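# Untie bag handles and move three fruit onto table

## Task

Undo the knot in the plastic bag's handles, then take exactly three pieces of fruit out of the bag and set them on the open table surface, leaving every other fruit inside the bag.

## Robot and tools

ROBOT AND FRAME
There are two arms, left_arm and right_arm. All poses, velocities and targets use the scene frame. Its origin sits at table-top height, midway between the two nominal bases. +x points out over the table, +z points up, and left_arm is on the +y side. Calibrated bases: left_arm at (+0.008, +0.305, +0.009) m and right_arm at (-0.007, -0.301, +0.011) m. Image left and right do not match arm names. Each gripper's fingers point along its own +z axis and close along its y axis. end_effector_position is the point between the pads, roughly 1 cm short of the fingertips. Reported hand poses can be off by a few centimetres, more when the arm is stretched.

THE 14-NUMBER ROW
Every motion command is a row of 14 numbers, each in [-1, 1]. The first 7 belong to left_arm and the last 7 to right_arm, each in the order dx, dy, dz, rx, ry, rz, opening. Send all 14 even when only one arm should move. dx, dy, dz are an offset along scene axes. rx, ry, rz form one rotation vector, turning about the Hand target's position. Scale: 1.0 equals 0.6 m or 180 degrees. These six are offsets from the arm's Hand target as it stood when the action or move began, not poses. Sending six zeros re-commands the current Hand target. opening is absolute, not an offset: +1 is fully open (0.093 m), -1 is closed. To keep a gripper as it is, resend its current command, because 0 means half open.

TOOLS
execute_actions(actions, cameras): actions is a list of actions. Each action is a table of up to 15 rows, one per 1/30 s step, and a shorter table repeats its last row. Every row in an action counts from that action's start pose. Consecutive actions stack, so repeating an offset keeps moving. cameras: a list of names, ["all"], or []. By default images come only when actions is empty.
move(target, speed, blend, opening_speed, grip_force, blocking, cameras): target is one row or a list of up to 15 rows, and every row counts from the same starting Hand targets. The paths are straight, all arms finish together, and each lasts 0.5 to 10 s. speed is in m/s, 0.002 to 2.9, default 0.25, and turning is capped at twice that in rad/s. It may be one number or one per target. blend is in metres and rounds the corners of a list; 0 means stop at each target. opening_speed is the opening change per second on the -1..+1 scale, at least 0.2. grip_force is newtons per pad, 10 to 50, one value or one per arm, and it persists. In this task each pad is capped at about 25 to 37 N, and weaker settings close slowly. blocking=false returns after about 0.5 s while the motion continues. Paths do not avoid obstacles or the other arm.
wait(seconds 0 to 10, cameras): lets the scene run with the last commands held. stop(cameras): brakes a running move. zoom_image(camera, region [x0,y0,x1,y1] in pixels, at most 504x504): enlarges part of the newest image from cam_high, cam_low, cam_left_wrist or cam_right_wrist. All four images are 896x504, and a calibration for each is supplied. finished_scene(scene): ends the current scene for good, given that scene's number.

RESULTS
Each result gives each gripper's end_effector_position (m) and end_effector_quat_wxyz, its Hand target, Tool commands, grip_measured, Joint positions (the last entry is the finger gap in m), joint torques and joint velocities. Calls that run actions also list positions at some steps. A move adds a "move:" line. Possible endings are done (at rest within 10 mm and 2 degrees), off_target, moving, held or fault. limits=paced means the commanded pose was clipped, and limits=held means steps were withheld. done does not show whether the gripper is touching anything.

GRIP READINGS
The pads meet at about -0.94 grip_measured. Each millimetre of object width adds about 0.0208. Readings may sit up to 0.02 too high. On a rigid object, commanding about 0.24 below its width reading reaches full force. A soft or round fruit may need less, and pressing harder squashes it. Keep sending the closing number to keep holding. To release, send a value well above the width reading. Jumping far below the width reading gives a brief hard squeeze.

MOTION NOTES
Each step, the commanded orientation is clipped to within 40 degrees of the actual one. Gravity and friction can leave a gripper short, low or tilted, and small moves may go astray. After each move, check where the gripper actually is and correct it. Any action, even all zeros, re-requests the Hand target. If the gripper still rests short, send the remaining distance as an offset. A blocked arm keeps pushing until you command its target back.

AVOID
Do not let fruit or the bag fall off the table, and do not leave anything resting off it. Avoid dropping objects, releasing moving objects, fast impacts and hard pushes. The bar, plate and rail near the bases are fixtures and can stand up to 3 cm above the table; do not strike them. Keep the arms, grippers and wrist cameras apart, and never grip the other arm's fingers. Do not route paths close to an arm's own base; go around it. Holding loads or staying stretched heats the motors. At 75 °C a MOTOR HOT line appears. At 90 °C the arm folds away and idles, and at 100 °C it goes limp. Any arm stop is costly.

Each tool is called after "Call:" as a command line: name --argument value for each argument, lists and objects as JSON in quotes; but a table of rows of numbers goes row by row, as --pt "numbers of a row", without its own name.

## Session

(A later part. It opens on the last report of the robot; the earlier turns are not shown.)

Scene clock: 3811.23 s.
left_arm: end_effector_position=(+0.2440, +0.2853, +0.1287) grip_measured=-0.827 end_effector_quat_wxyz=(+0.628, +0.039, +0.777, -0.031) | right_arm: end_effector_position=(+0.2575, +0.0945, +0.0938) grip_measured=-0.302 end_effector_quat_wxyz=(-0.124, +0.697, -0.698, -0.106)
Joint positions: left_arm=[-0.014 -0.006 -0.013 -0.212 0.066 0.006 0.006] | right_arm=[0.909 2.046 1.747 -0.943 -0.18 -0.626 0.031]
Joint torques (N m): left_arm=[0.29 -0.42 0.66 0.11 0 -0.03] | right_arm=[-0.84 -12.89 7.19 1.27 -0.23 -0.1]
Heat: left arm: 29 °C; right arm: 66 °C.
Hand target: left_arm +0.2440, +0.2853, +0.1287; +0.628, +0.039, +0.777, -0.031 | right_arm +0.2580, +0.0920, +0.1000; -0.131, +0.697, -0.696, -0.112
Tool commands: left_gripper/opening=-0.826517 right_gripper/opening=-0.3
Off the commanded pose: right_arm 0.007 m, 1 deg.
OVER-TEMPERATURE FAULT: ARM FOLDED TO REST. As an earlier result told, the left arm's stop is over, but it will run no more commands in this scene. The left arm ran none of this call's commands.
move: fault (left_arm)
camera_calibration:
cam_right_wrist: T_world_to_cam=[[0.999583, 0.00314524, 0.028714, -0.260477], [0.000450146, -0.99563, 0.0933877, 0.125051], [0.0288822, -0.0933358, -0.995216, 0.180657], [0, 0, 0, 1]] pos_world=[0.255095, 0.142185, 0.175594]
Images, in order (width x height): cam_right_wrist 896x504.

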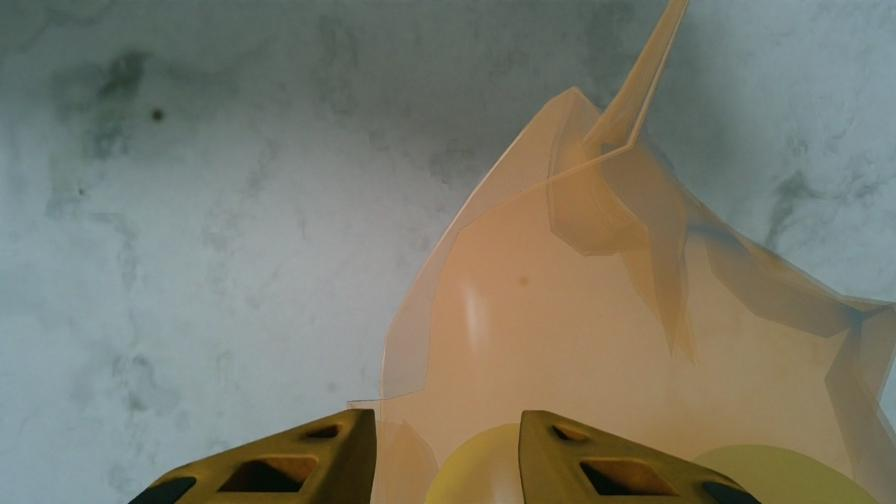

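Call:
move --target '[0,0,0,0,0,0,-0.83,-0.004,0.0025,-0.15,0,0,0,-0.3]' --speed 0.05 --cameras '["cam_right_wrist"]'

Call:
zoom_image --camera "cam_right_wrist" --region '[250, 150, 650, 500]'

Scene clock: 3823.97 s.
left_arm: end_effector_position=(+0.2440, +0.2853, +0.1287) grip_measured=-0.827 end_effector_quat_wxyz=(+0.628, +0.039, +0.777, -0.031) | right_arm: end_effector_position=(+0.2594, +0.0965, +0.0220) grip_measured=-0.302 end_effector_quat_wxyz=(-0.143, +0.697, -0.695, -0.108)
Joint positions: left_arm=[-0.014 -0.006 -0.013 -0.212 0.066 0.006 0.006] | right_arm=[0.909 2.095 1.519 -0.626 -0.181 -0.626 0.031]
Joint torques (N m): left_arm=[0.28 -0.46 0.69 0.1 0.01 0] | right_arm=[-0.24 -9.17 6.67 1.39 -0.2 0.03]
Heat: left arm: 29 °C; right arm: 65 °C.
Hand target: left_arm +0.2440, +0.2853, +0.1287; +0.628, +0.039, +0.777, -0.031 | right_arm +0.2556, +0.0935, +0.0100; -0.131, +0.697, -0.696, -0.112
Tool commands: left_gripper/opening=-0.826517 right_gripper/opening=-0.3
Off the commanded pose: right_arm 0.013 m, 1 deg.
OVER-TEMPERATURE FAULT: ARM FOLDED TO REST. As an earlier result told, the left arm's stop is over, but it will run no more commands in this scene. The left arm ran none of this call's commands.
move: fault (left_arm), off_target (right_arm)
camera_calibration:
cam_right_wrist: T_world_to_cam=[[0.998642, 0.00254865, 0.0520266, -0.260595], [-0.000718429, -0.998033, 0.0626813, 0.13493], [0.052084, -0.0626336, -0.996677, 0.100295], [0, 0, 0, 1]] pos_world=[0.255114, 0.141611, 0.105062]
Images, in order (width x height): cam_right_wrist 896x504.

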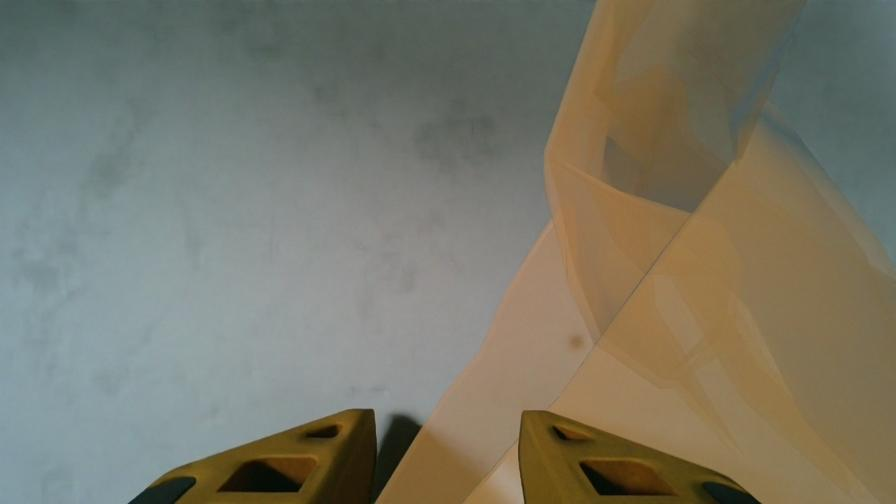

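Scaled by 1.260 from the camera's 896x504 image, which has a finer 1280x720 frame.

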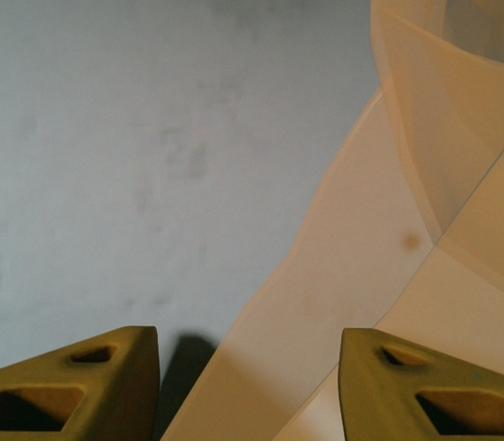

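Call:
move --pt "0 0 0 0 0 0 -0.83 0.002 -0.005 0.015 0 0 0 -0.3" --pt "0 0 0 0 0 0 -0.83 0.006 -0.026 0.012 0 0 0 -0.3" --pt "0 0 0 0 0 0 -0.83 0.006 -0.026 -0.01 0 0 0 -0.3" --speed 0.05 --blend '[0.004,0.004,0]' --cameras '["cam_right_wrist"]'

Call:
zoom_image --camera "cam_right_wrist" --region '[250, 150, 650, 500]'

Scene clock: 3837.30 s.
left_arm: end_effector_position=(+0.2440, +0.2853, +0.1287) grip_measured=-0.827 end_effector_quat_wxyz=(+0.628, +0.039, +0.777, -0.031) | right_arm: end_effector_position=(+0.2614, +0.0924, +0.0170) grip_measured=-0.302 end_effector_quat_wxyz=(-0.151, +0.700, -0.688, -0.118)
Joint positions: left_arm=[-0.014 -0.006 -0.013 -0.212 0.066 0.006 0.006] | right_arm=[0.891 2.087 1.475 -0.578 -0.208 -0.653 0.031]
Joint torques (N m): left_arm=[0.32 -0.43 0.68 0.1 0.01 -0.02] | right_arm=[-1.13 -10.61 4.83 1.29 -0.06 -0.02]
Heat: left arm: 29 °C; right arm: 63 °C.
Hand target: left_arm +0.2440, +0.2853, +0.1287; +0.628, +0.039, +0.777, -0.031 | right_arm +0.2592, +0.0780, +0.0041; -0.131, +0.697, -0.696, -0.112
Tool commands: left_gripper/opening=-0.826517 right_gripper/opening=-0.3
Off the commanded pose: right_arm 0.020 m, 3 deg.
OVER-TEMPERATURE FAULT: ARM FOLDED TO REST. As an earlier result told, the left arm's stop is over, but it will run no more commands in this scene. The left arm ran none of this call's commands.
move: fault (left_arm), off_target (right_arm)
camera_calibration:
cam_right_wrist: T_world_to_cam=[[0.998546, 0.0173066, 0.0510528, -0.263665], [0.0153864, -0.999168, 0.037768, 0.127456], [0.0516639, -0.0369276, -0.997982, 0.0926722], [0, 0, 0, 1]] pos_world=[0.256532, 0.135336, 0.101132]
Images, in order (width x height): cam_right_wrist 896x504.

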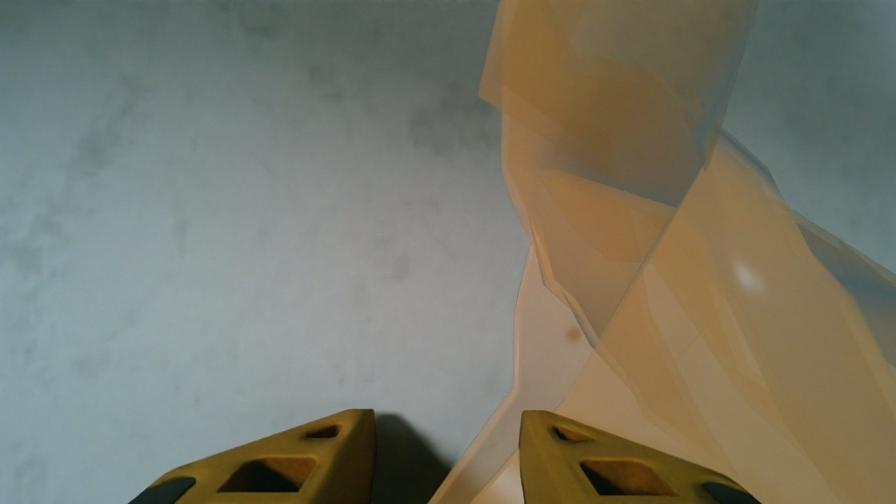

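Scaled by 1.260 from the camera's 896x504 image, which has a finer 1280x720 frame.

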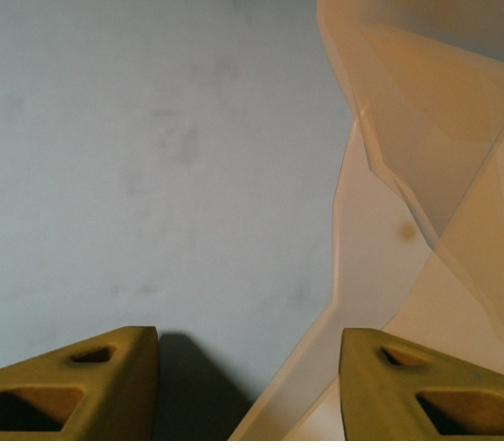

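Call:
move --pt "0 0 0 0 0 0 -0.83 0 0.0 0.07 0 0 0 -0.3" --pt "0 0 0 0 0 0 -0.83 0.02 -0.002 0.09 0 0 0 -0.3" --speed 0.08 --blend '[0.01,0]' --cameras '["cam_right_wrist"]'

Call:
zoom_image --camera "cam_right_wrist" --region '[250, 150, 650, 500]'

Scene clock: 3846.77 s.
left_arm: end_effector_position=(+0.2440, +0.2853, +0.1287) grip_measured=-0.827 end_effector_quat_wxyz=(+0.628, +0.039, +0.777, -0.031) | right_arm: end_effector_position=(+0.2660, +0.0740, +0.0366) grip_measured=-0.302 end_effector_quat_wxyz=(-0.114, +0.696, -0.700, -0.111)
Joint positions: left_arm=[-0.014 -0.006 -0.013 -0.212 0.066 0.006 0.006] | right_arm=[0.858 2.073 1.561 -0.758 -0.208 -0.672 0.031]
Joint torques (N m): left_arm=[0.29 -0.49 0.65 0.11 0.01 -0.03] | right_arm=[-0.5 -13.83 11.38 0.89 -0.14 -0.08]
Heat: left arm: 29 °C; right arm: 62 °C.
Hand target: left_arm +0.2440, +0.2853, +0.1287; +0.628, +0.039, +0.777, -0.031 | right_arm +0.2711, +0.0767, +0.0579; -0.131, +0.697, -0.696, -0.112
Tool commands: left_gripper/opening=-0.826517 right_gripper/opening=-0.3
Off the commanded pose: right_arm 0.022 m, 2 deg.
OVER-TEMPERATURE FAULT: ARM FOLDED TO REST. As an earlier result told, the left arm's stop is over, but it will run no more commands in this scene. The left arm ran none of this call's commands.
move: fault (left_arm), off_target (right_arm); blend cut to 0.0085 m at target 1
camera_calibration:
cam_right_wrist: T_world_to_cam=[[0.999975, 0.00308242, 0.00640082, -0.266603], [0.00241917, -0.994868, 0.101156, 0.109063], [0.00667978, -0.101138, -0.99485, 0.128085], [0, 0, 0, 1]] pos_world=[0.265476, 0.122279, 0.118099]
Images, in order (width x height): cam_right_wrist 896x504.

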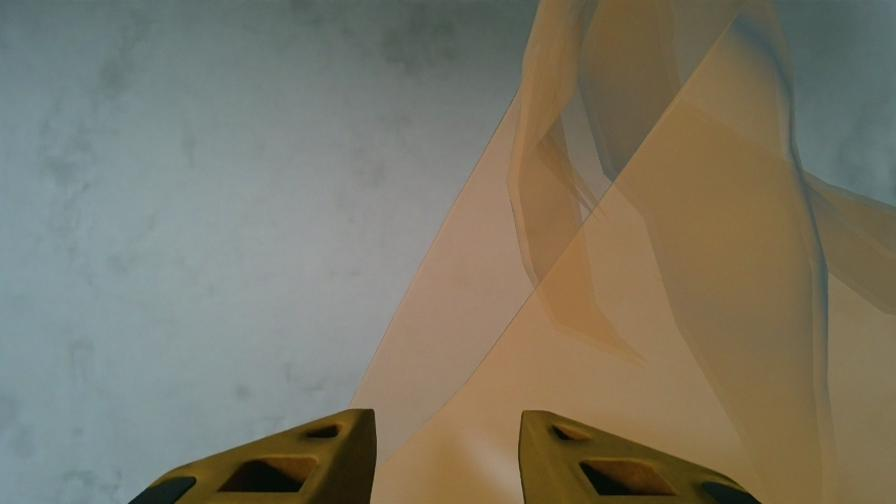

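Scaled by 1.260 from the camera's 896x504 image, which has a finer 1280x720 frame.

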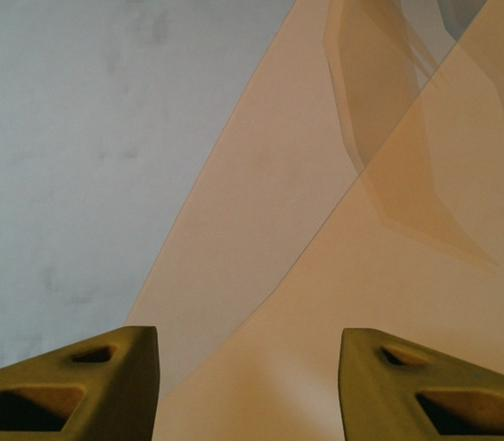

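Call:
move --target '[0,0,0,0,0,0,-0.83,-0.007,-0.005,-0.093,0,0,0,-0.3]' --speed 0.05 --cameras '["cam_right_wrist"]'

Call:
zoom_image --camera "cam_right_wrist" --region '[250, 150, 650, 500]'

Scene clock: 3859.43 s.
left_arm: end_effector_position=(+0.2440, +0.2853, +0.1287) grip_measured=-0.827 end_effector_quat_wxyz=(+0.628, +0.039, +0.777, -0.031) | right_arm: end_effector_position=(+0.2728, +0.0817, +0.0201) grip_measured=-0.302 end_effector_quat_wxyz=(-0.154, +0.695, -0.693, -0.114)
Joint positions: left_arm=[-0.014 -0.006 -0.013 -0.212 0.066 0.006 0.006] | right_arm=[0.858 2.073 1.466 -0.581 -0.208 -0.672 0.031]
Joint velocities: left_arm=[0.002 -0.007 0.002 -0.066 0.022 -0.154 0] | right_arm=[within noise]
Joint torques (N m): left_arm=[0.29 -0.46 0.61 0.08 -0.02 -0.03] | right_arm=[-0.17 -8.35 6.31 1.28 -0.11 -0.04]
Heat: left arm: 29 °C; right arm: 63 °C.
Hand target: left_arm +0.2440, +0.2853, +0.1287; +0.628, +0.039, +0.777, -0.031 | right_arm +0.2669, +0.0737, +0.0021; -0.131, +0.697, -0.696, -0.112
Tool commands: left_gripper/opening=-0.826517 right_gripper/opening=-0.3
Off the commanded pose: right_arm 0.021 m, 3 deg.
OVER-TEMPERATURE FAULT: ARM FOLDED TO REST. As an earlier result told, the left arm's stop is over, but it will run no more commands in this scene. The left arm ran none of this call's commands.
move: fault (left_arm), off_target (right_arm)
camera_calibration:
cam_right_wrist: T_world_to_cam=[[0.998199, 0.00200668, 0.0599515, -0.273739], [-0.000308503, -0.999255, 0.0385834, 0.120699], [0.0599843, -0.0385324, -0.997455, 0.0927169], [0, 0, 0, 1]] pos_world=[0.267722, 0.124731, 0.104235]
Images, in order (width x height): cam_right_wrist 896x504.

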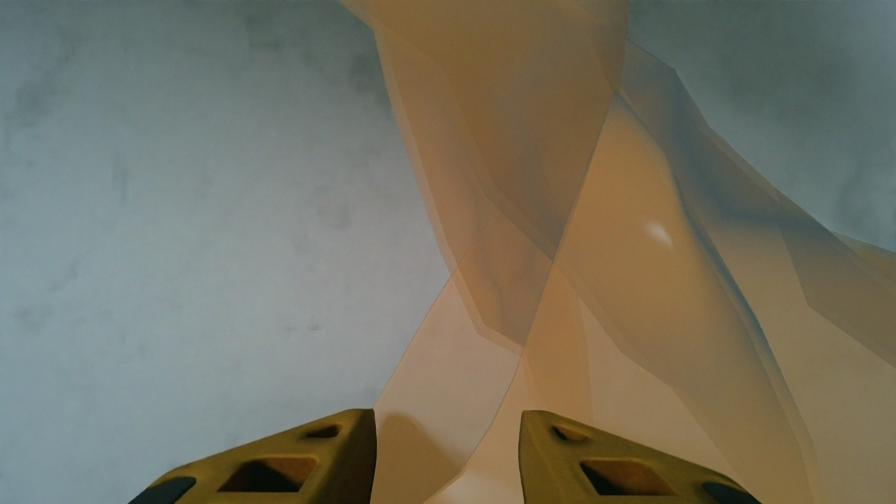

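Scaled by 1.260 from the camera's 896x504 image, which has a finer 1280x720 frame.

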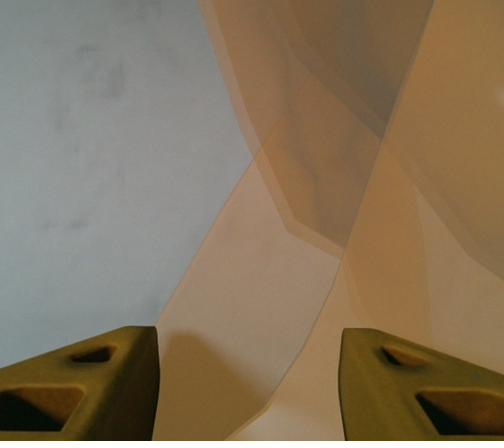

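Call:
move --target '[0,0,0,0,0,0,-0.83,0,0,-0.008,0,0,0,-1]' --speed 0.05 --opening_speed 0.5 --cameras '["cam_right_wrist"]'

Call:
move --target '[0,0,0,0,0,0,-0.83,0,0,0.13,0,0,0,-1]' --speed 0.08 --cameras '["cam_right_wrist","cam_low","cam_high"]'

Call:
zoom_image --camera "cam_right_wrist" --region '[250, 100, 750, 500]'

Scene clock: 3871.80 s.
left_arm: end_effector_position=(+0.2440, +0.2853, +0.1287) grip_measured=-0.827 end_effector_quat_wxyz=(+0.628, +0.039, +0.777, -0.031) | right_arm: end_effector_position=(+0.2763, +0.0858, +0.0197) grip_measured=-0.987 end_effector_quat_wxyz=(-0.165, +0.695, -0.690, -0.115)
Joint positions: left_arm=[-0.014 -0.006 -0.013 -0.212 0.066 0.006 0.006] | right_arm=[0.858 2.079 1.466 -0.555 -0.208 -0.672 0]
Joint torques (N m): left_arm=[0.35 -0.44 0.65 0.11 0.01 -0.02] | right_arm=[-0.25 -8.12 5.61 1.19 -0.11 -0.02]
Heat: left arm: 29 °C; right arm: 62 °C.
Hand target: left_arm +0.2440, +0.2853, +0.1287; +0.628, +0.039, +0.777, -0.031 | right_arm +0.2670, +0.0737, -0.0026; -0.131, +0.697, -0.696, -0.112
Tool commands: left_gripper/opening=-0.826517 right_gripper/opening=-1.0
Off the commanded pose: right_arm 0.027 m, 4 deg.
OVER-TEMPERATURE FAULT: ARM FOLDED TO REST. As an earlier result told, the left arm's stop is over, but it will run no more commands in this scene. The left arm ran none of this call's commands.
move: fault (left_arm), off_target (right_arm)
camera_calibration:
cam_right_wrist: T_world_to_cam=[[0.997289, 0.00107985, 0.0735795, -0.277223], [-0.000581234, -0.999746, 0.0225502, 0.125315], [0.0735851, -0.0225319, -0.997034, 0.0871058], [0, 0, 0, 1]] pos_world=[0.270134, 0.127545, 0.10442]
Images, in order (width x height): cam_right_wrist 896x504.

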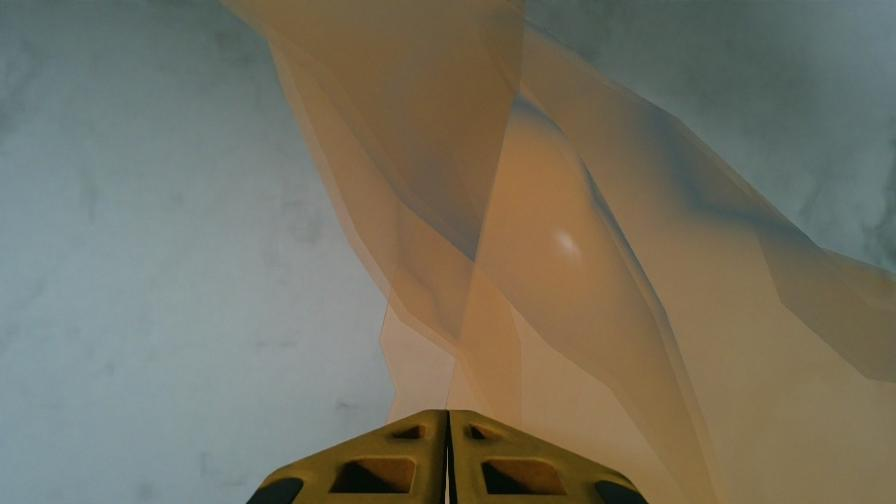

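Scene clock: 3873.50 s.
left_arm: end_effector_position=(+0.2440, +0.2853, +0.1287) grip_measured=-0.827 end_effector_quat_wxyz=(+0.628, +0.039, +0.777, -0.031) | right_arm: end_effector_position=(+0.2629, +0.0705, +0.0517) grip_measured=-0.987 end_effector_quat_wxyz=(-0.111, +0.696, -0.700, -0.110)
Joint positions: left_arm=[-0.014 -0.006 -0.013 -0.212 0.066 0.006 0.006] | right_arm=[0.858 2.044 1.579 -0.812 -0.208 -0.672 0]
Joint torques (N m): left_arm=[0.25 -0.5 0.61 0.09 0 -0.02] | right_arm=[-0.29 -14.2 11.33 0.88 -0.12 -0.06]
Heat: left arm: 29 °C; right arm: 62 °C.
Hand target: left_arm +0.2440, +0.2853, +0.1287; +0.628, +0.039, +0.777, -0.031 | right_arm +0.2669, +0.0737, +0.0753; -0.131, +0.697, -0.696, -0.112
Tool commands: left_gripper/opening=-0.826517 right_gripper/opening=-1.0
Off the commanded pose: right_arm 0.024 m, 2 deg.
OVER-TEMPERATURE FAULT: ARM FOLDED TO REST. As an earlier result told, the left arm's stop is over, but it will run no more commands in this scene. The left arm ran none of this call's commands.
move: fault (left_arm), off_target (right_arm)
camera_calibration:
cam_right_wrist: T_world_to_cam=[[0.999992, 0.0033695, 0.00223406, -0.26347], [0.00311359, -0.994356, 0.106047, 0.10359], [0.00257878, -0.106039, -0.994359, 0.144115], [0, 0, 0, 1]] pos_world=[0.262773, 0.119175, 0.132905]
Images, in order (width x height): cam_high 896x504, cam_low 896x504, cam_right_wrist 896x504.

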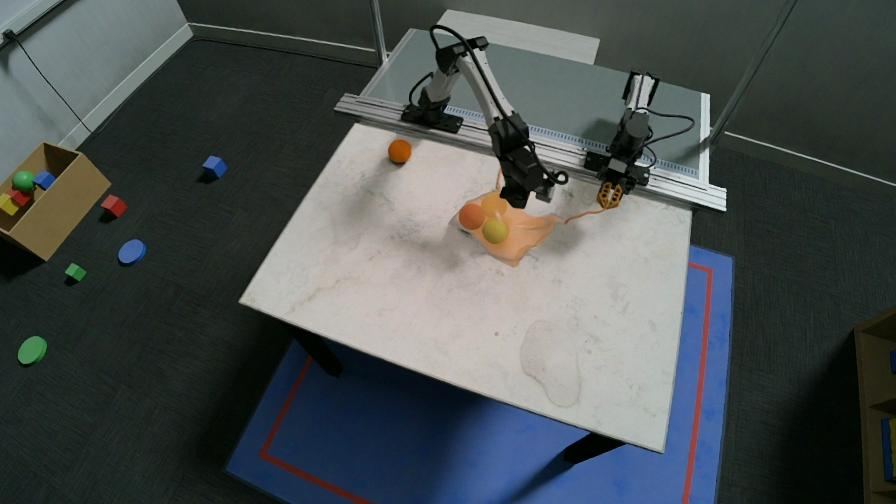

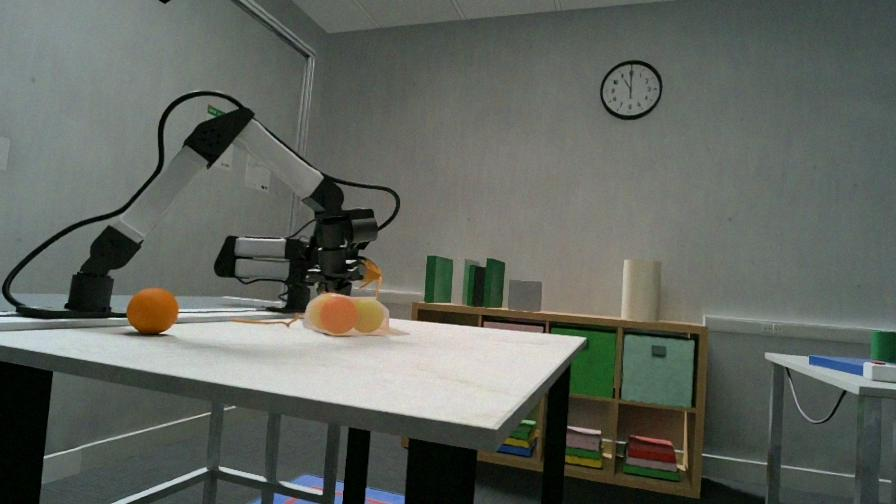

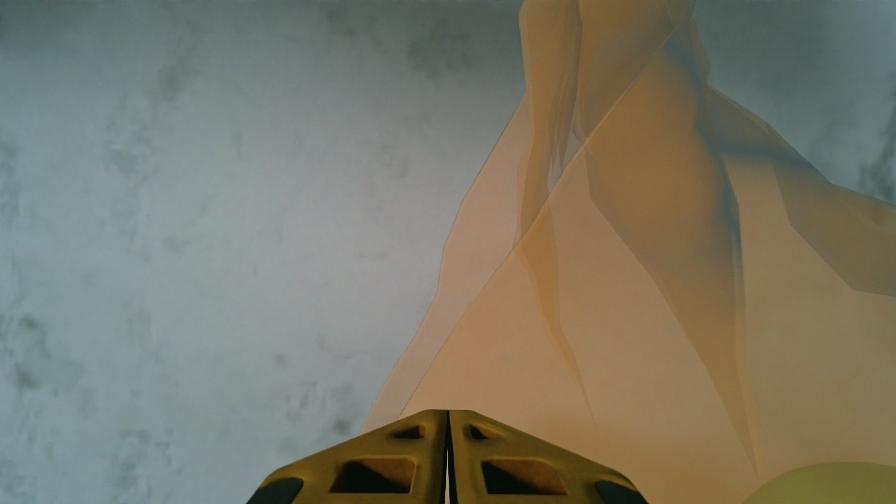

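Scaled by 1.008 from the camera's 896x504 image, which has a finer 1280x720 frame.

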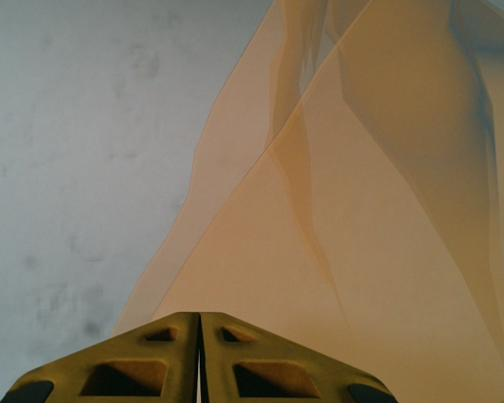

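Call:
move --target '[0,0,0,0,0,0,-0.83,0,0,0.1,0,0,0,-1]' --speed 0.08 --cameras '["cam_right_wrist","cam_low","cam_high"]'

Call:
zoom_image --camera "cam_low" --region '[260, 230, 440, 350]'

Scene clock: 3884.17 s.
left_arm: end_effector_position=(+0.2440, +0.2853, +0.1287) grip_measured=-0.827 end_effector_quat_wxyz=(+0.628, +0.039, +0.777, -0.031) | right_arm: end_effector_position=(+0.2644, +0.0729, +0.1085) grip_measured=-0.987 end_effector_quat_wxyz=(-0.107, +0.696, -0.701, -0.110)
Joint positions: left_arm=[-0.014 -0.006 -0.013 -0.212 0.066 0.006 0.006] | right_arm=[0.858 2.024 1.779 -1.04 -0.208 -0.672 0]
Joint torques (N m): left_arm=[0.32 -0.42 0.65 0.1 0 -0.04] | right_arm=[-0.5 -14.53 11.77 0.82 -0.14 -0.08]
Heat: left arm: 29 °C; right arm: 64 °C.
Hand target: left_arm +0.2440, +0.2853, +0.1287; +0.628, +0.039, +0.777, -0.031 | right_arm +0.2669, +0.0737, +0.1354; -0.131, +0.697, -0.696, -0.112
Tool commands: left_gripper/opening=-0.826517 right_gripper/opening=-1.0
Off the commanded pose: right_arm 0.027 m, 3 deg.
OVER-TEMPERATURE FAULT: ARM FOLDED TO REST. As an earlier result told, the left arm's stop is over, but it will run no more commands in this scene. The left arm ran none of this call's commands.
move: fault (left_arm), off_target (right_arm)
camera_calibration:
cam_right_wrist: T_world_to_cam=[[0.999991, 0.00332467, -0.00271065, -0.264459], [0.00360695, -0.993721, 0.111826, 0.0991685], [-0.00232185, -0.111835, -0.993724, 0.202488], [0, 0, 0, 1]] pos_world=[0.264569, 0.12207, 0.189411]
Images, in order (width x height): cam_high 896x504, cam_low 896x504, cam_right_wrist 896x504.

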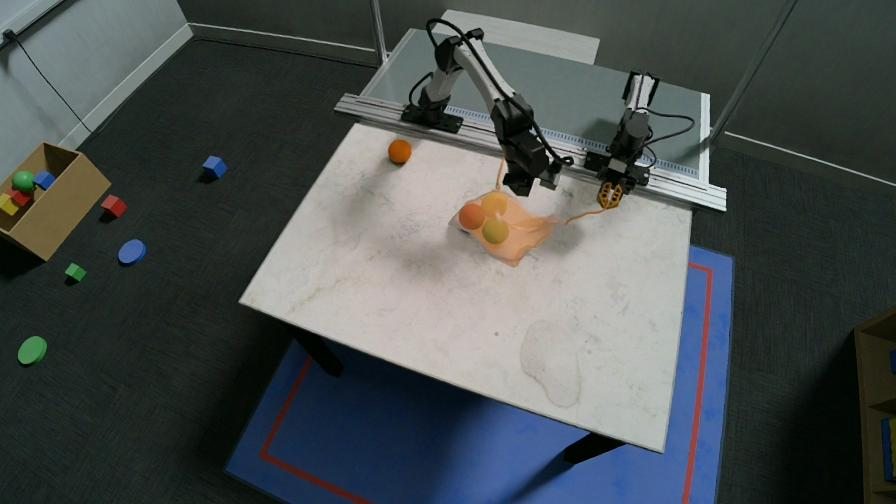

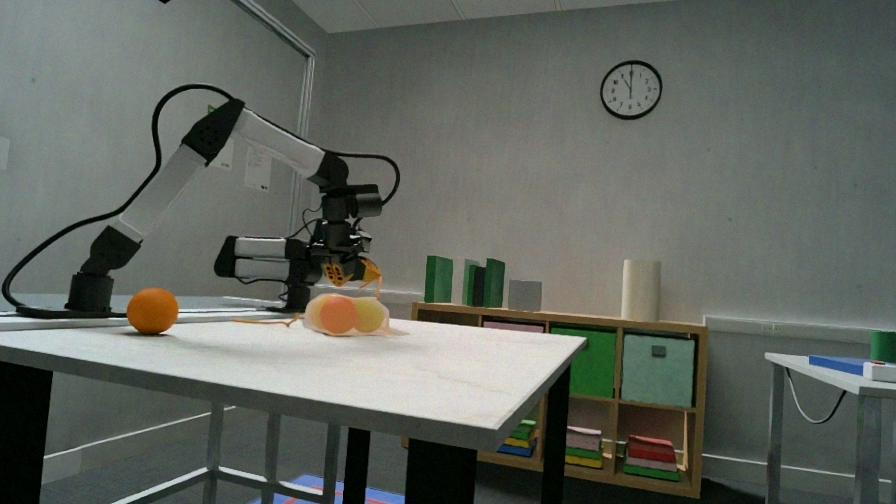

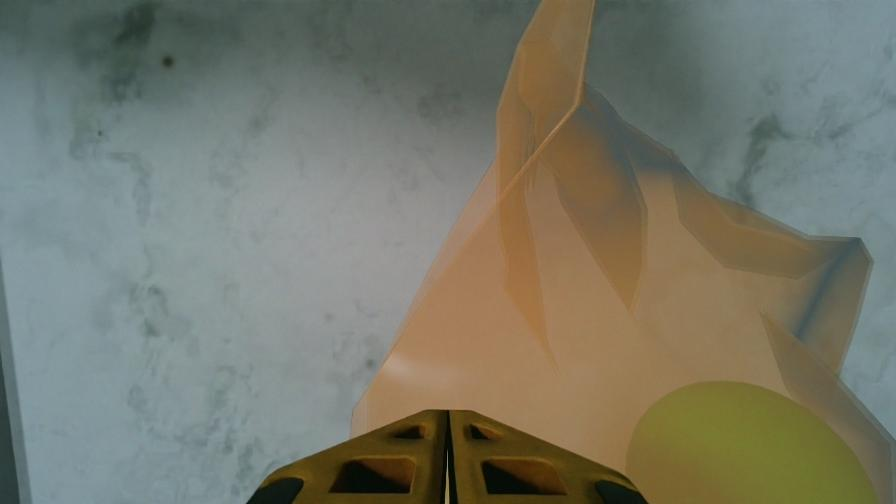

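Scaled by 2.800 from the camera's 896x504 image, which has a finer 1280x720 frame.

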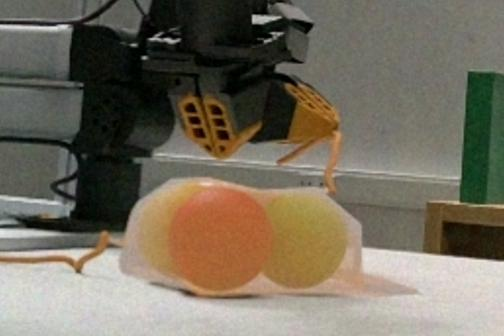

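Call:
move --target '[0,0,0,0,0,0,-0.83,-0.2615,-0.023,0.0077,0.2297,-0.1994,-0.4348,-1]' --speed 0.25 --cameras '["cam_right_wrist","cam_high"]'

Call:
zoom_image --camera "cam_right_wrist" --region '[250, 130, 600, 400]'

Scene clock: 3927.40 s.
left_arm: end_effector_position=(+0.2440, +0.2853, +0.1287) grip_measured=-0.827 end_effector_quat_wxyz=(+0.628, +0.039, +0.777, -0.031) | right_arm: end_effector_position=(+0.1124, +0.0555, +0.1367) grip_measured=-0.987 end_effector_quat_wxyz=(+0.569, -0.034, +0.821, +0.024)
Joint positions: left_arm=[-0.014 -0.006 -0.013 -0.212 0.066 0.006 0.006] | right_arm=[1.69 1.912 1.306 -1.048 1.242 1.703 0]
Joint torques (N m): left_arm=[0.34 -0.39 0.69 0.11 0 -0.02] | right_arm=[0.36 -7.34 10.13 0.02 0.74 0.09]
Heat: left arm: 29 °C; right arm: 65 °C.
Hand target: left_arm +0.2440, +0.2853, +0.1287; +0.628, +0.039, +0.777, -0.031 | right_arm +0.1100, +0.0600, +0.1400; +0.573, -0.036, +0.818, +0.025
Tool commands: left_gripper/opening=-0.826517 right_gripper/opening=-1.0
Off the commanded pose: right_arm 0.006 m, 1 deg.
OVER-TEMPERATURE FAULT: ARM FOLDED TO REST. As an earlier result told, the left arm's stop is over, but it will run no more commands in this scene. The left arm ran none of this call's commands.
move: fault (left_arm)
camera_calibration:
cam_right_wrist: T_world_to_cam=[[0.0874547, -0.996142, 0.00725776, 0.0443369], [-0.69883, -0.0665416, -0.712186, 0.219423], [0.709921, 0.0572121, -0.701953, 0.0988648], [0, 0, 0, 1]] pos_world=[0.0792759, 0.0531104, 0.225347]
Images, in order (width x height): cam_high 896x504, cam_right_wrist 896x504.

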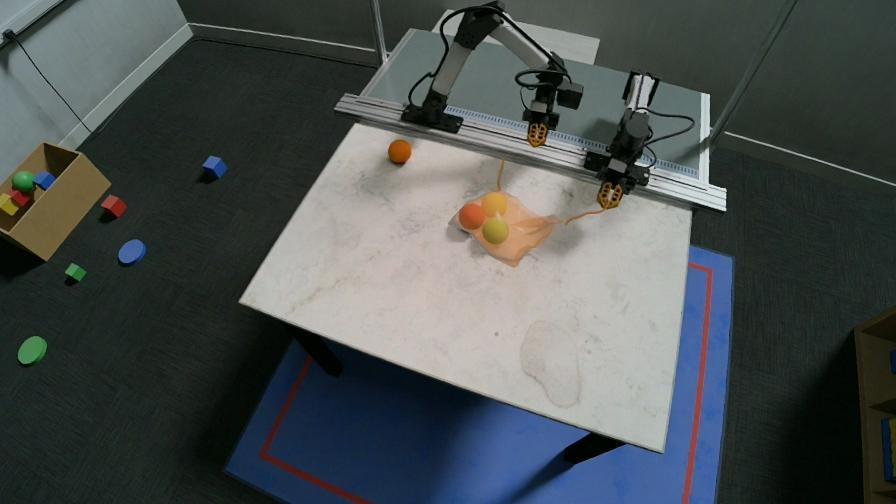

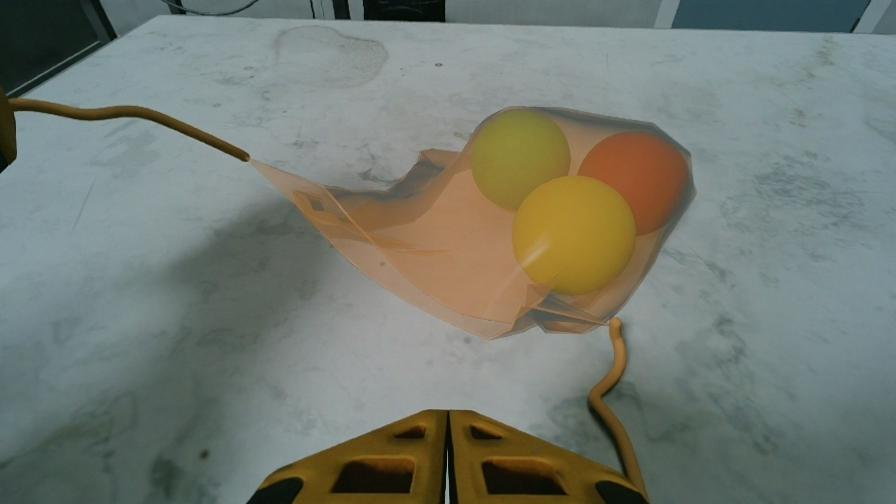

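Scaled by 1.440 from the camera's 896x504 image, which has a finer 1280x720 frame.

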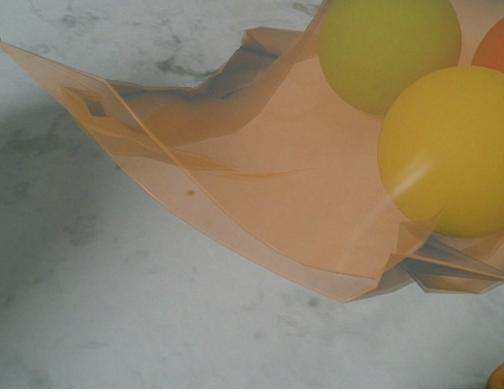

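Call:
move --pt "0 0 0 0 0 0 -0.83 0.15 -0.317 0.017 -0.0985 0.2634 0.1608 -1" --pt "0 0 0 0 0 0 -0.83 0.375 -0.333 -0.033 -0.0985 0.2634 0.1608 -1" --pt "0 0 0 0 0 0 -0.83 0.375 -0.333 -0.197 -0.0985 0.2634 0.1608 -1" --speed '[0.25,0.2,0.1]' --blend '[0.04,0.03,0]' --cameras '["cam_right_wrist","cam_high"]'

Call:
zoom_image --camera "cam_high" --region '[420, 160, 600, 280]'

Scene clock: 3991.60 s.
left_arm: end_effector_position=(+0.2440, +0.2853, +0.1287) grip_measured=-0.827 end_effector_quat_wxyz=(+0.628, +0.039, +0.777, -0.031) | right_arm: end_effector_position=(+0.3367, -0.1402, +0.0271) grip_measured=-0.987 end_effector_quat_wxyz=(+0.167, -0.302, +0.937, +0.049)
Joint positions: left_arm=[-0.014 -0.006 -0.013 -0.212 0.066 0.006 0.006] | right_arm=[0.385 1.739 1.012 -0.459 -0.097 -0.208 0]
Joint torques (N m): left_arm=[0.35 -0.4 0.66 0.09 0 -0.01] | right_arm=[-0.21 -6.83 6.93 1.53 -0.11 -0.04]
Heat: left arm: 29 °C; right arm: 64 °C.
Hand target: left_arm +0.2440, +0.2853, +0.1287; +0.628, +0.039, +0.777, -0.031 | right_arm +0.3350, -0.1400, +0.0217; +0.165, -0.304, +0.937, +0.053
Tool commands: left_gripper/opening=-0.826517 right_gripper/opening=-1.0
Off the commanded pose: right_arm 0.006 m, 1 deg.
OVER-TEMPERATURE FAULT: ARM FOLDED TO REST. As an earlier result told, the left arm's stop is over, but it will run no more commands in this scene. The left arm ran none of this call's commands.
move: fault (left_arm)
camera_calibration:
cam_right_wrist: T_world_to_cam=[[0.589591, -0.807604, 0.0125713, -0.312219], [-0.806222, -0.587498, 0.0696583, 0.226963], [-0.0488707, -0.0512052, -0.997492, 0.122254], [0, 0, 0, 1]] pos_world=[0.373039, -0.112549, 0.110062]
Images, in order (width x height): cam_high 896x504, cam_right_wrist 896x504.

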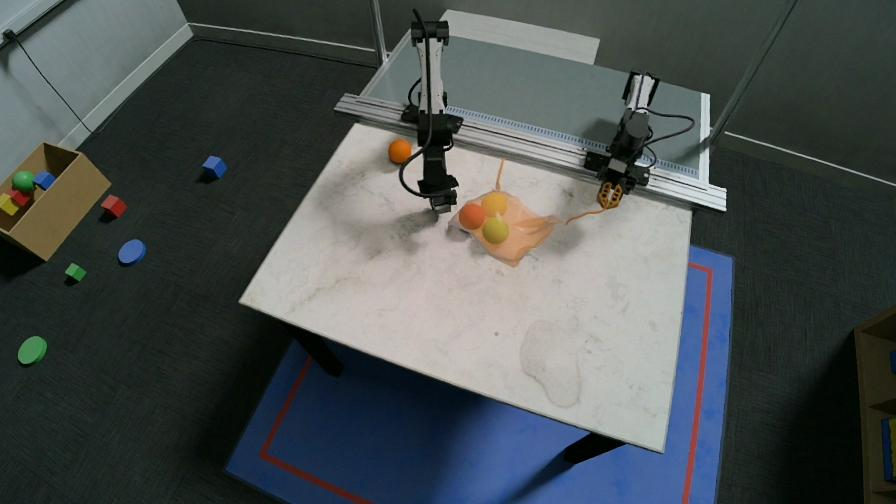

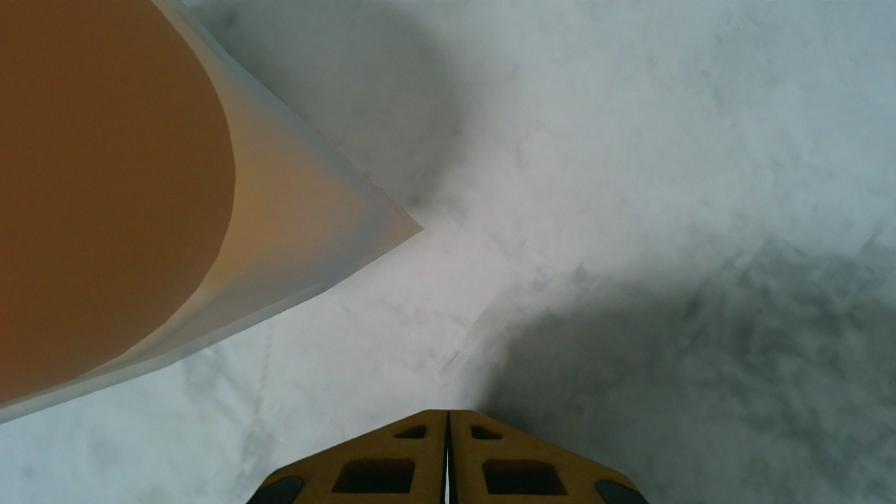

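Scaled by 2.800 from the camera's 896x504 image, which has a finer 1280x720 frame.

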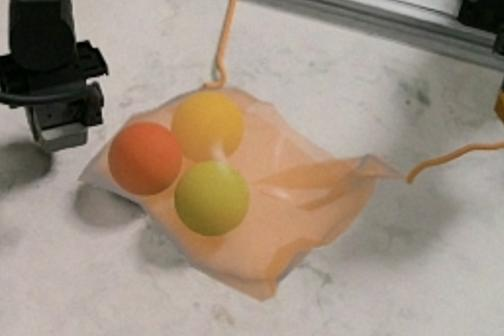

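Call:
move --target '[0,0,0,0,0,0,-0.83,0.008,0.165,0.0,0,0,0,-1]' --speed 0.05 --cameras '["cam_right_wrist","cam_high"]'

Call:
zoom_image --camera "cam_high" --region '[420, 160, 600, 280]'

Scene clock: 4005.13 s.
left_arm: end_effector_position=(+0.2440, +0.2853, +0.1287) grip_measured=-0.827 end_effector_quat_wxyz=(+0.628, +0.039, +0.777, -0.031) | right_arm: end_effector_position=(+0.3359, -0.0433, +0.0200) grip_measured=-0.987 end_effector_quat_wxyz=(+0.166, -0.307, +0.935, +0.059)
Joint positions: left_arm=[-0.014 -0.006 -0.013 -0.212 0.066 0.006 0.006] | right_arm=[0.625 1.906 1.212 -0.477 -0.027 0.007 0]
Joint torques (N m): left_arm=[0.32 -0.47 0.59 0.11 0.01 -0.02] | right_arm=[0.21 -7.9 11.4 1.13 0.17 0.1]
Heat: left arm: 29 °C; right arm: 63 °C.
Hand target: left_arm +0.2440, +0.2853, +0.1287; +0.628, +0.039, +0.777, -0.031 | right_arm +0.3398, -0.0409, +0.0219; +0.165, -0.304, +0.937, +0.053
Tool commands: left_gripper/opening=-0.826517 right_gripper/opening=-1.0
Off the commanded pose: right_arm 0.005 m, 1 deg.
OVER-TEMPERATURE FAULT: ARM FOLDED TO REST. As an earlier result told, the left arm's stop is over, but it will run no more commands in this scene. The left arm ran none of this call's commands.
move: fault (left_arm)
camera_calibration:
cam_right_wrist: T_world_to_cam=[[0.60142, -0.798915, -0.00539087, -0.236701], [-0.796934, -0.600379, 0.066641, 0.280231], [-0.056477, -0.0357831, -0.997762, 0.123282], [0, 0, 0, 1]] pos_world=[0.372645, -0.0164477, 0.103056]
Images, in order (width x height): cam_high 896x504, cam_right_wrist 896x504.

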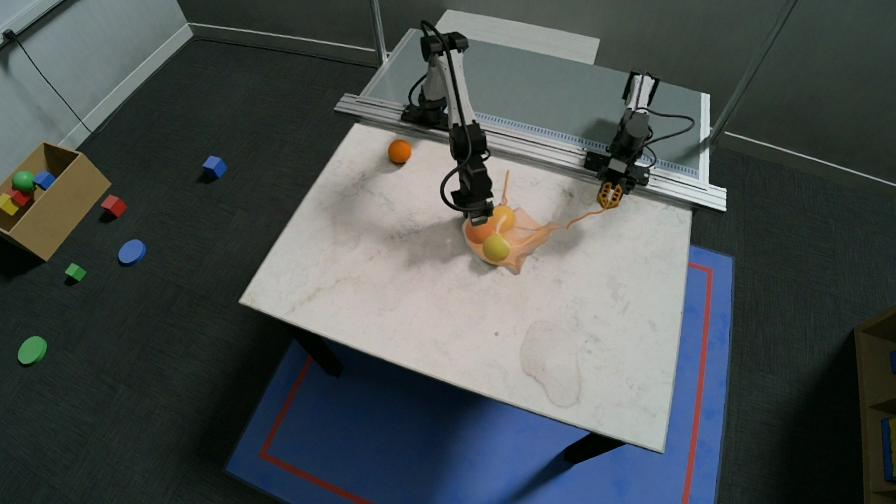

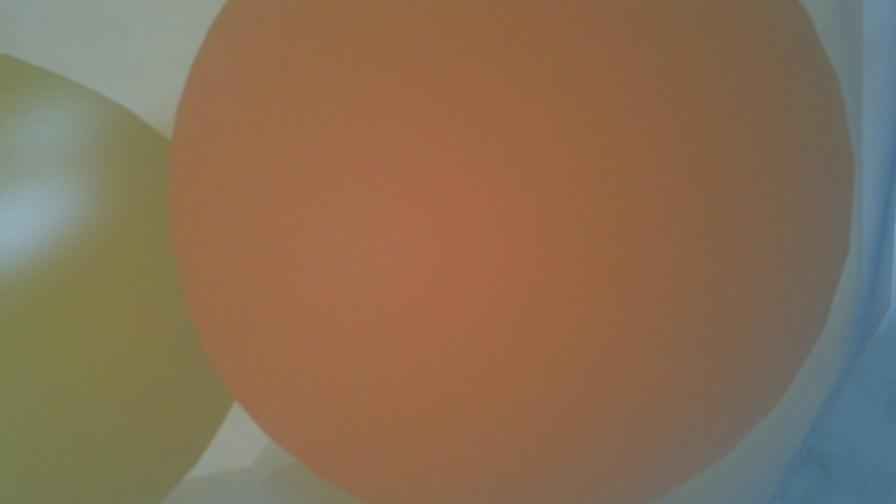

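Scaled by 2.800 from the camera's 896x504 image, which has a finer 1280x720 frame.

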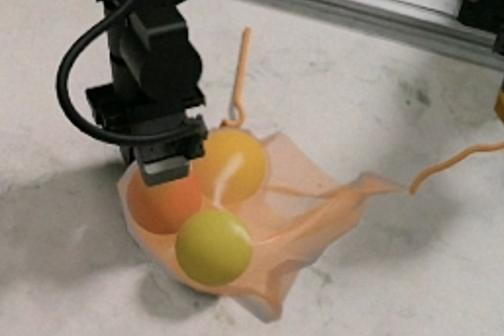

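Call:
move --pt "0 0 0 0 0 0 -0.83 0 -0.08 0.02 0 0 0 -1" --pt "0 0 0 0 0 0 -0.83 -0.08 -0.06 0.15 0 0 0 -1" --pt "0 0 0 0 0 0 -0.83 -0.1 0.04 0.27 0 0 0 -1" --speed 0.12 --blend '[0.02,0.02,0]' --cameras '["cam_right_wrist","cam_high"]'

Call:
zoom_image --camera "cam_high" --region '[420, 160, 600, 280]'

Call:
zoom_image --camera "cam_right_wrist" --region '[100, 0, 604, 400]'

Scene clock: 4019.70 s.
left_arm: end_effector_position=(+0.2440, +0.2853, +0.1287) grip_measured=-0.827 end_effector_quat_wxyz=(+0.628, +0.039, +0.777, -0.031) | right_arm: end_effector_position=(+0.2778, -0.0181, +0.1781) grip_measured=-0.987 end_effector_quat_wxyz=(+0.162, -0.307, +0.936, +0.058)
Joint positions: left_arm=[-0.014 -0.006 -0.013 -0.212 0.066 0.006 0.006] | right_arm=[0.784 1.685 1.583 -1.076 0.034 0.153 0]
Joint torques (N m): left_arm=[0.34 -0.43 0.68 0.11 -0.02 -0.04] | right_arm=[0.12 -6.82 12.26 1.11 0.23 0.08]
Heat: left arm: 29 °C; right arm: 64 °C.
Hand target: left_arm +0.2440, +0.2853, +0.1287; +0.628, +0.039, +0.777, -0.031 | right_arm +0.2799, -0.0170, +0.1837; +0.165, -0.304, +0.937, +0.053
Tool commands: left_gripper/opening=-0.826517 right_gripper/opening=-1.0
Off the commanded pose: right_arm 0.006 m, 1 deg.
OVER-TEMPERATURE FAULT: ARM FOLDED TO REST. As an earlier result told, the left arm's stop is over, but it will run no more commands in this scene. The left arm ran none of this call's commands.
move: fault (left_arm)
camera_calibration:
cam_right_wrist: T_world_to_cam=[[0.601297, -0.799009, -0.00509375, -0.180674], [-0.796618, -0.599968, 0.0737422, 0.237067], [-0.0619768, -0.0402832, -0.997264, 0.279932], [0, 0, 0, 1]] pos_world=[0.31484, 0.00914857, 0.260764]
Images, in order (width x height): cam_high 896x504, cam_right_wrist 896x504.

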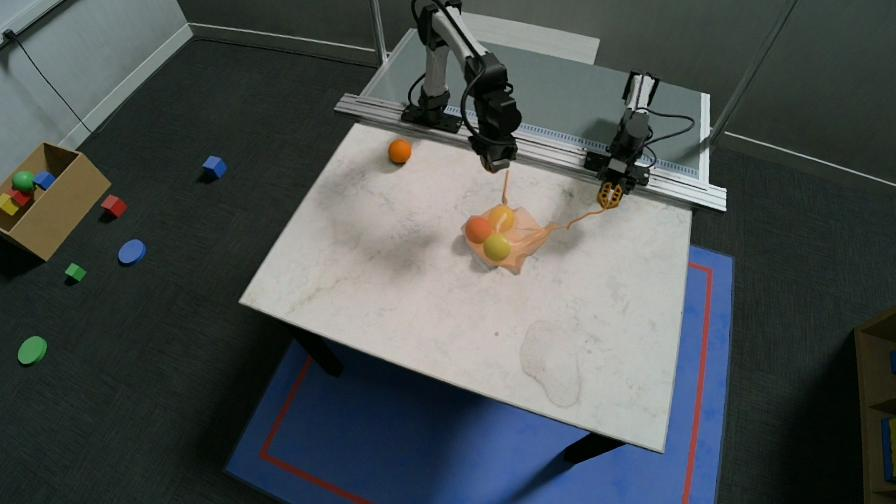

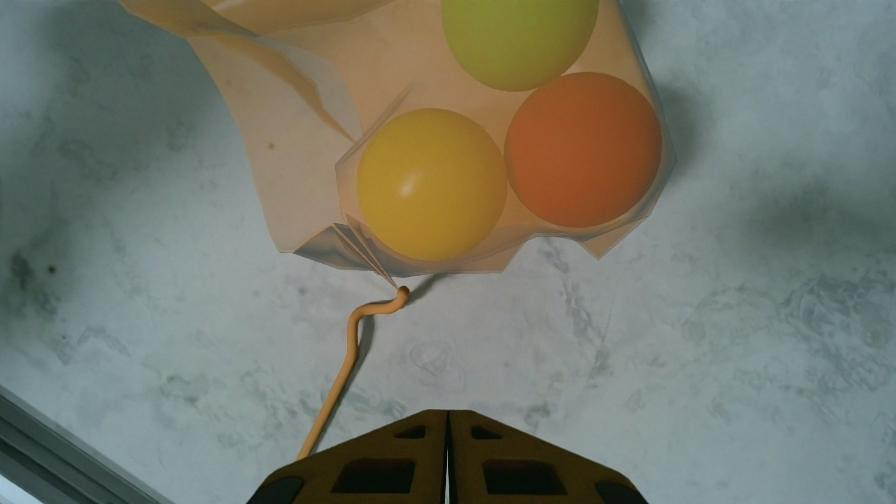

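Scaled by 2.800 from the camera's 896x504 image, which has a finer 1280x720 frame.

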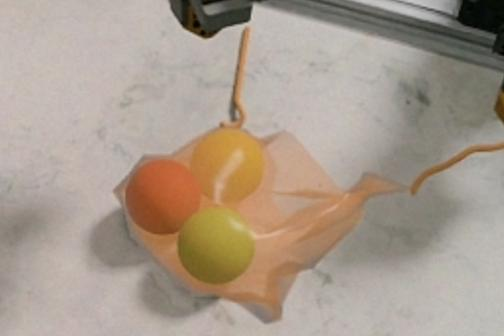

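Scaled by 1.000.

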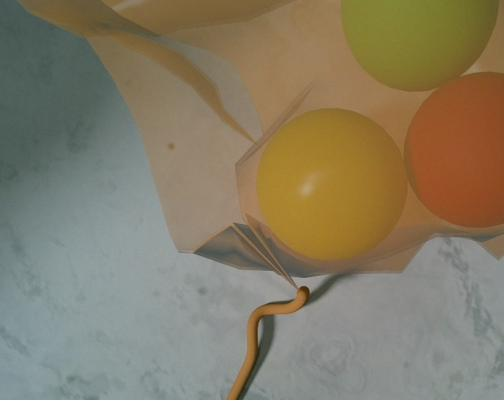

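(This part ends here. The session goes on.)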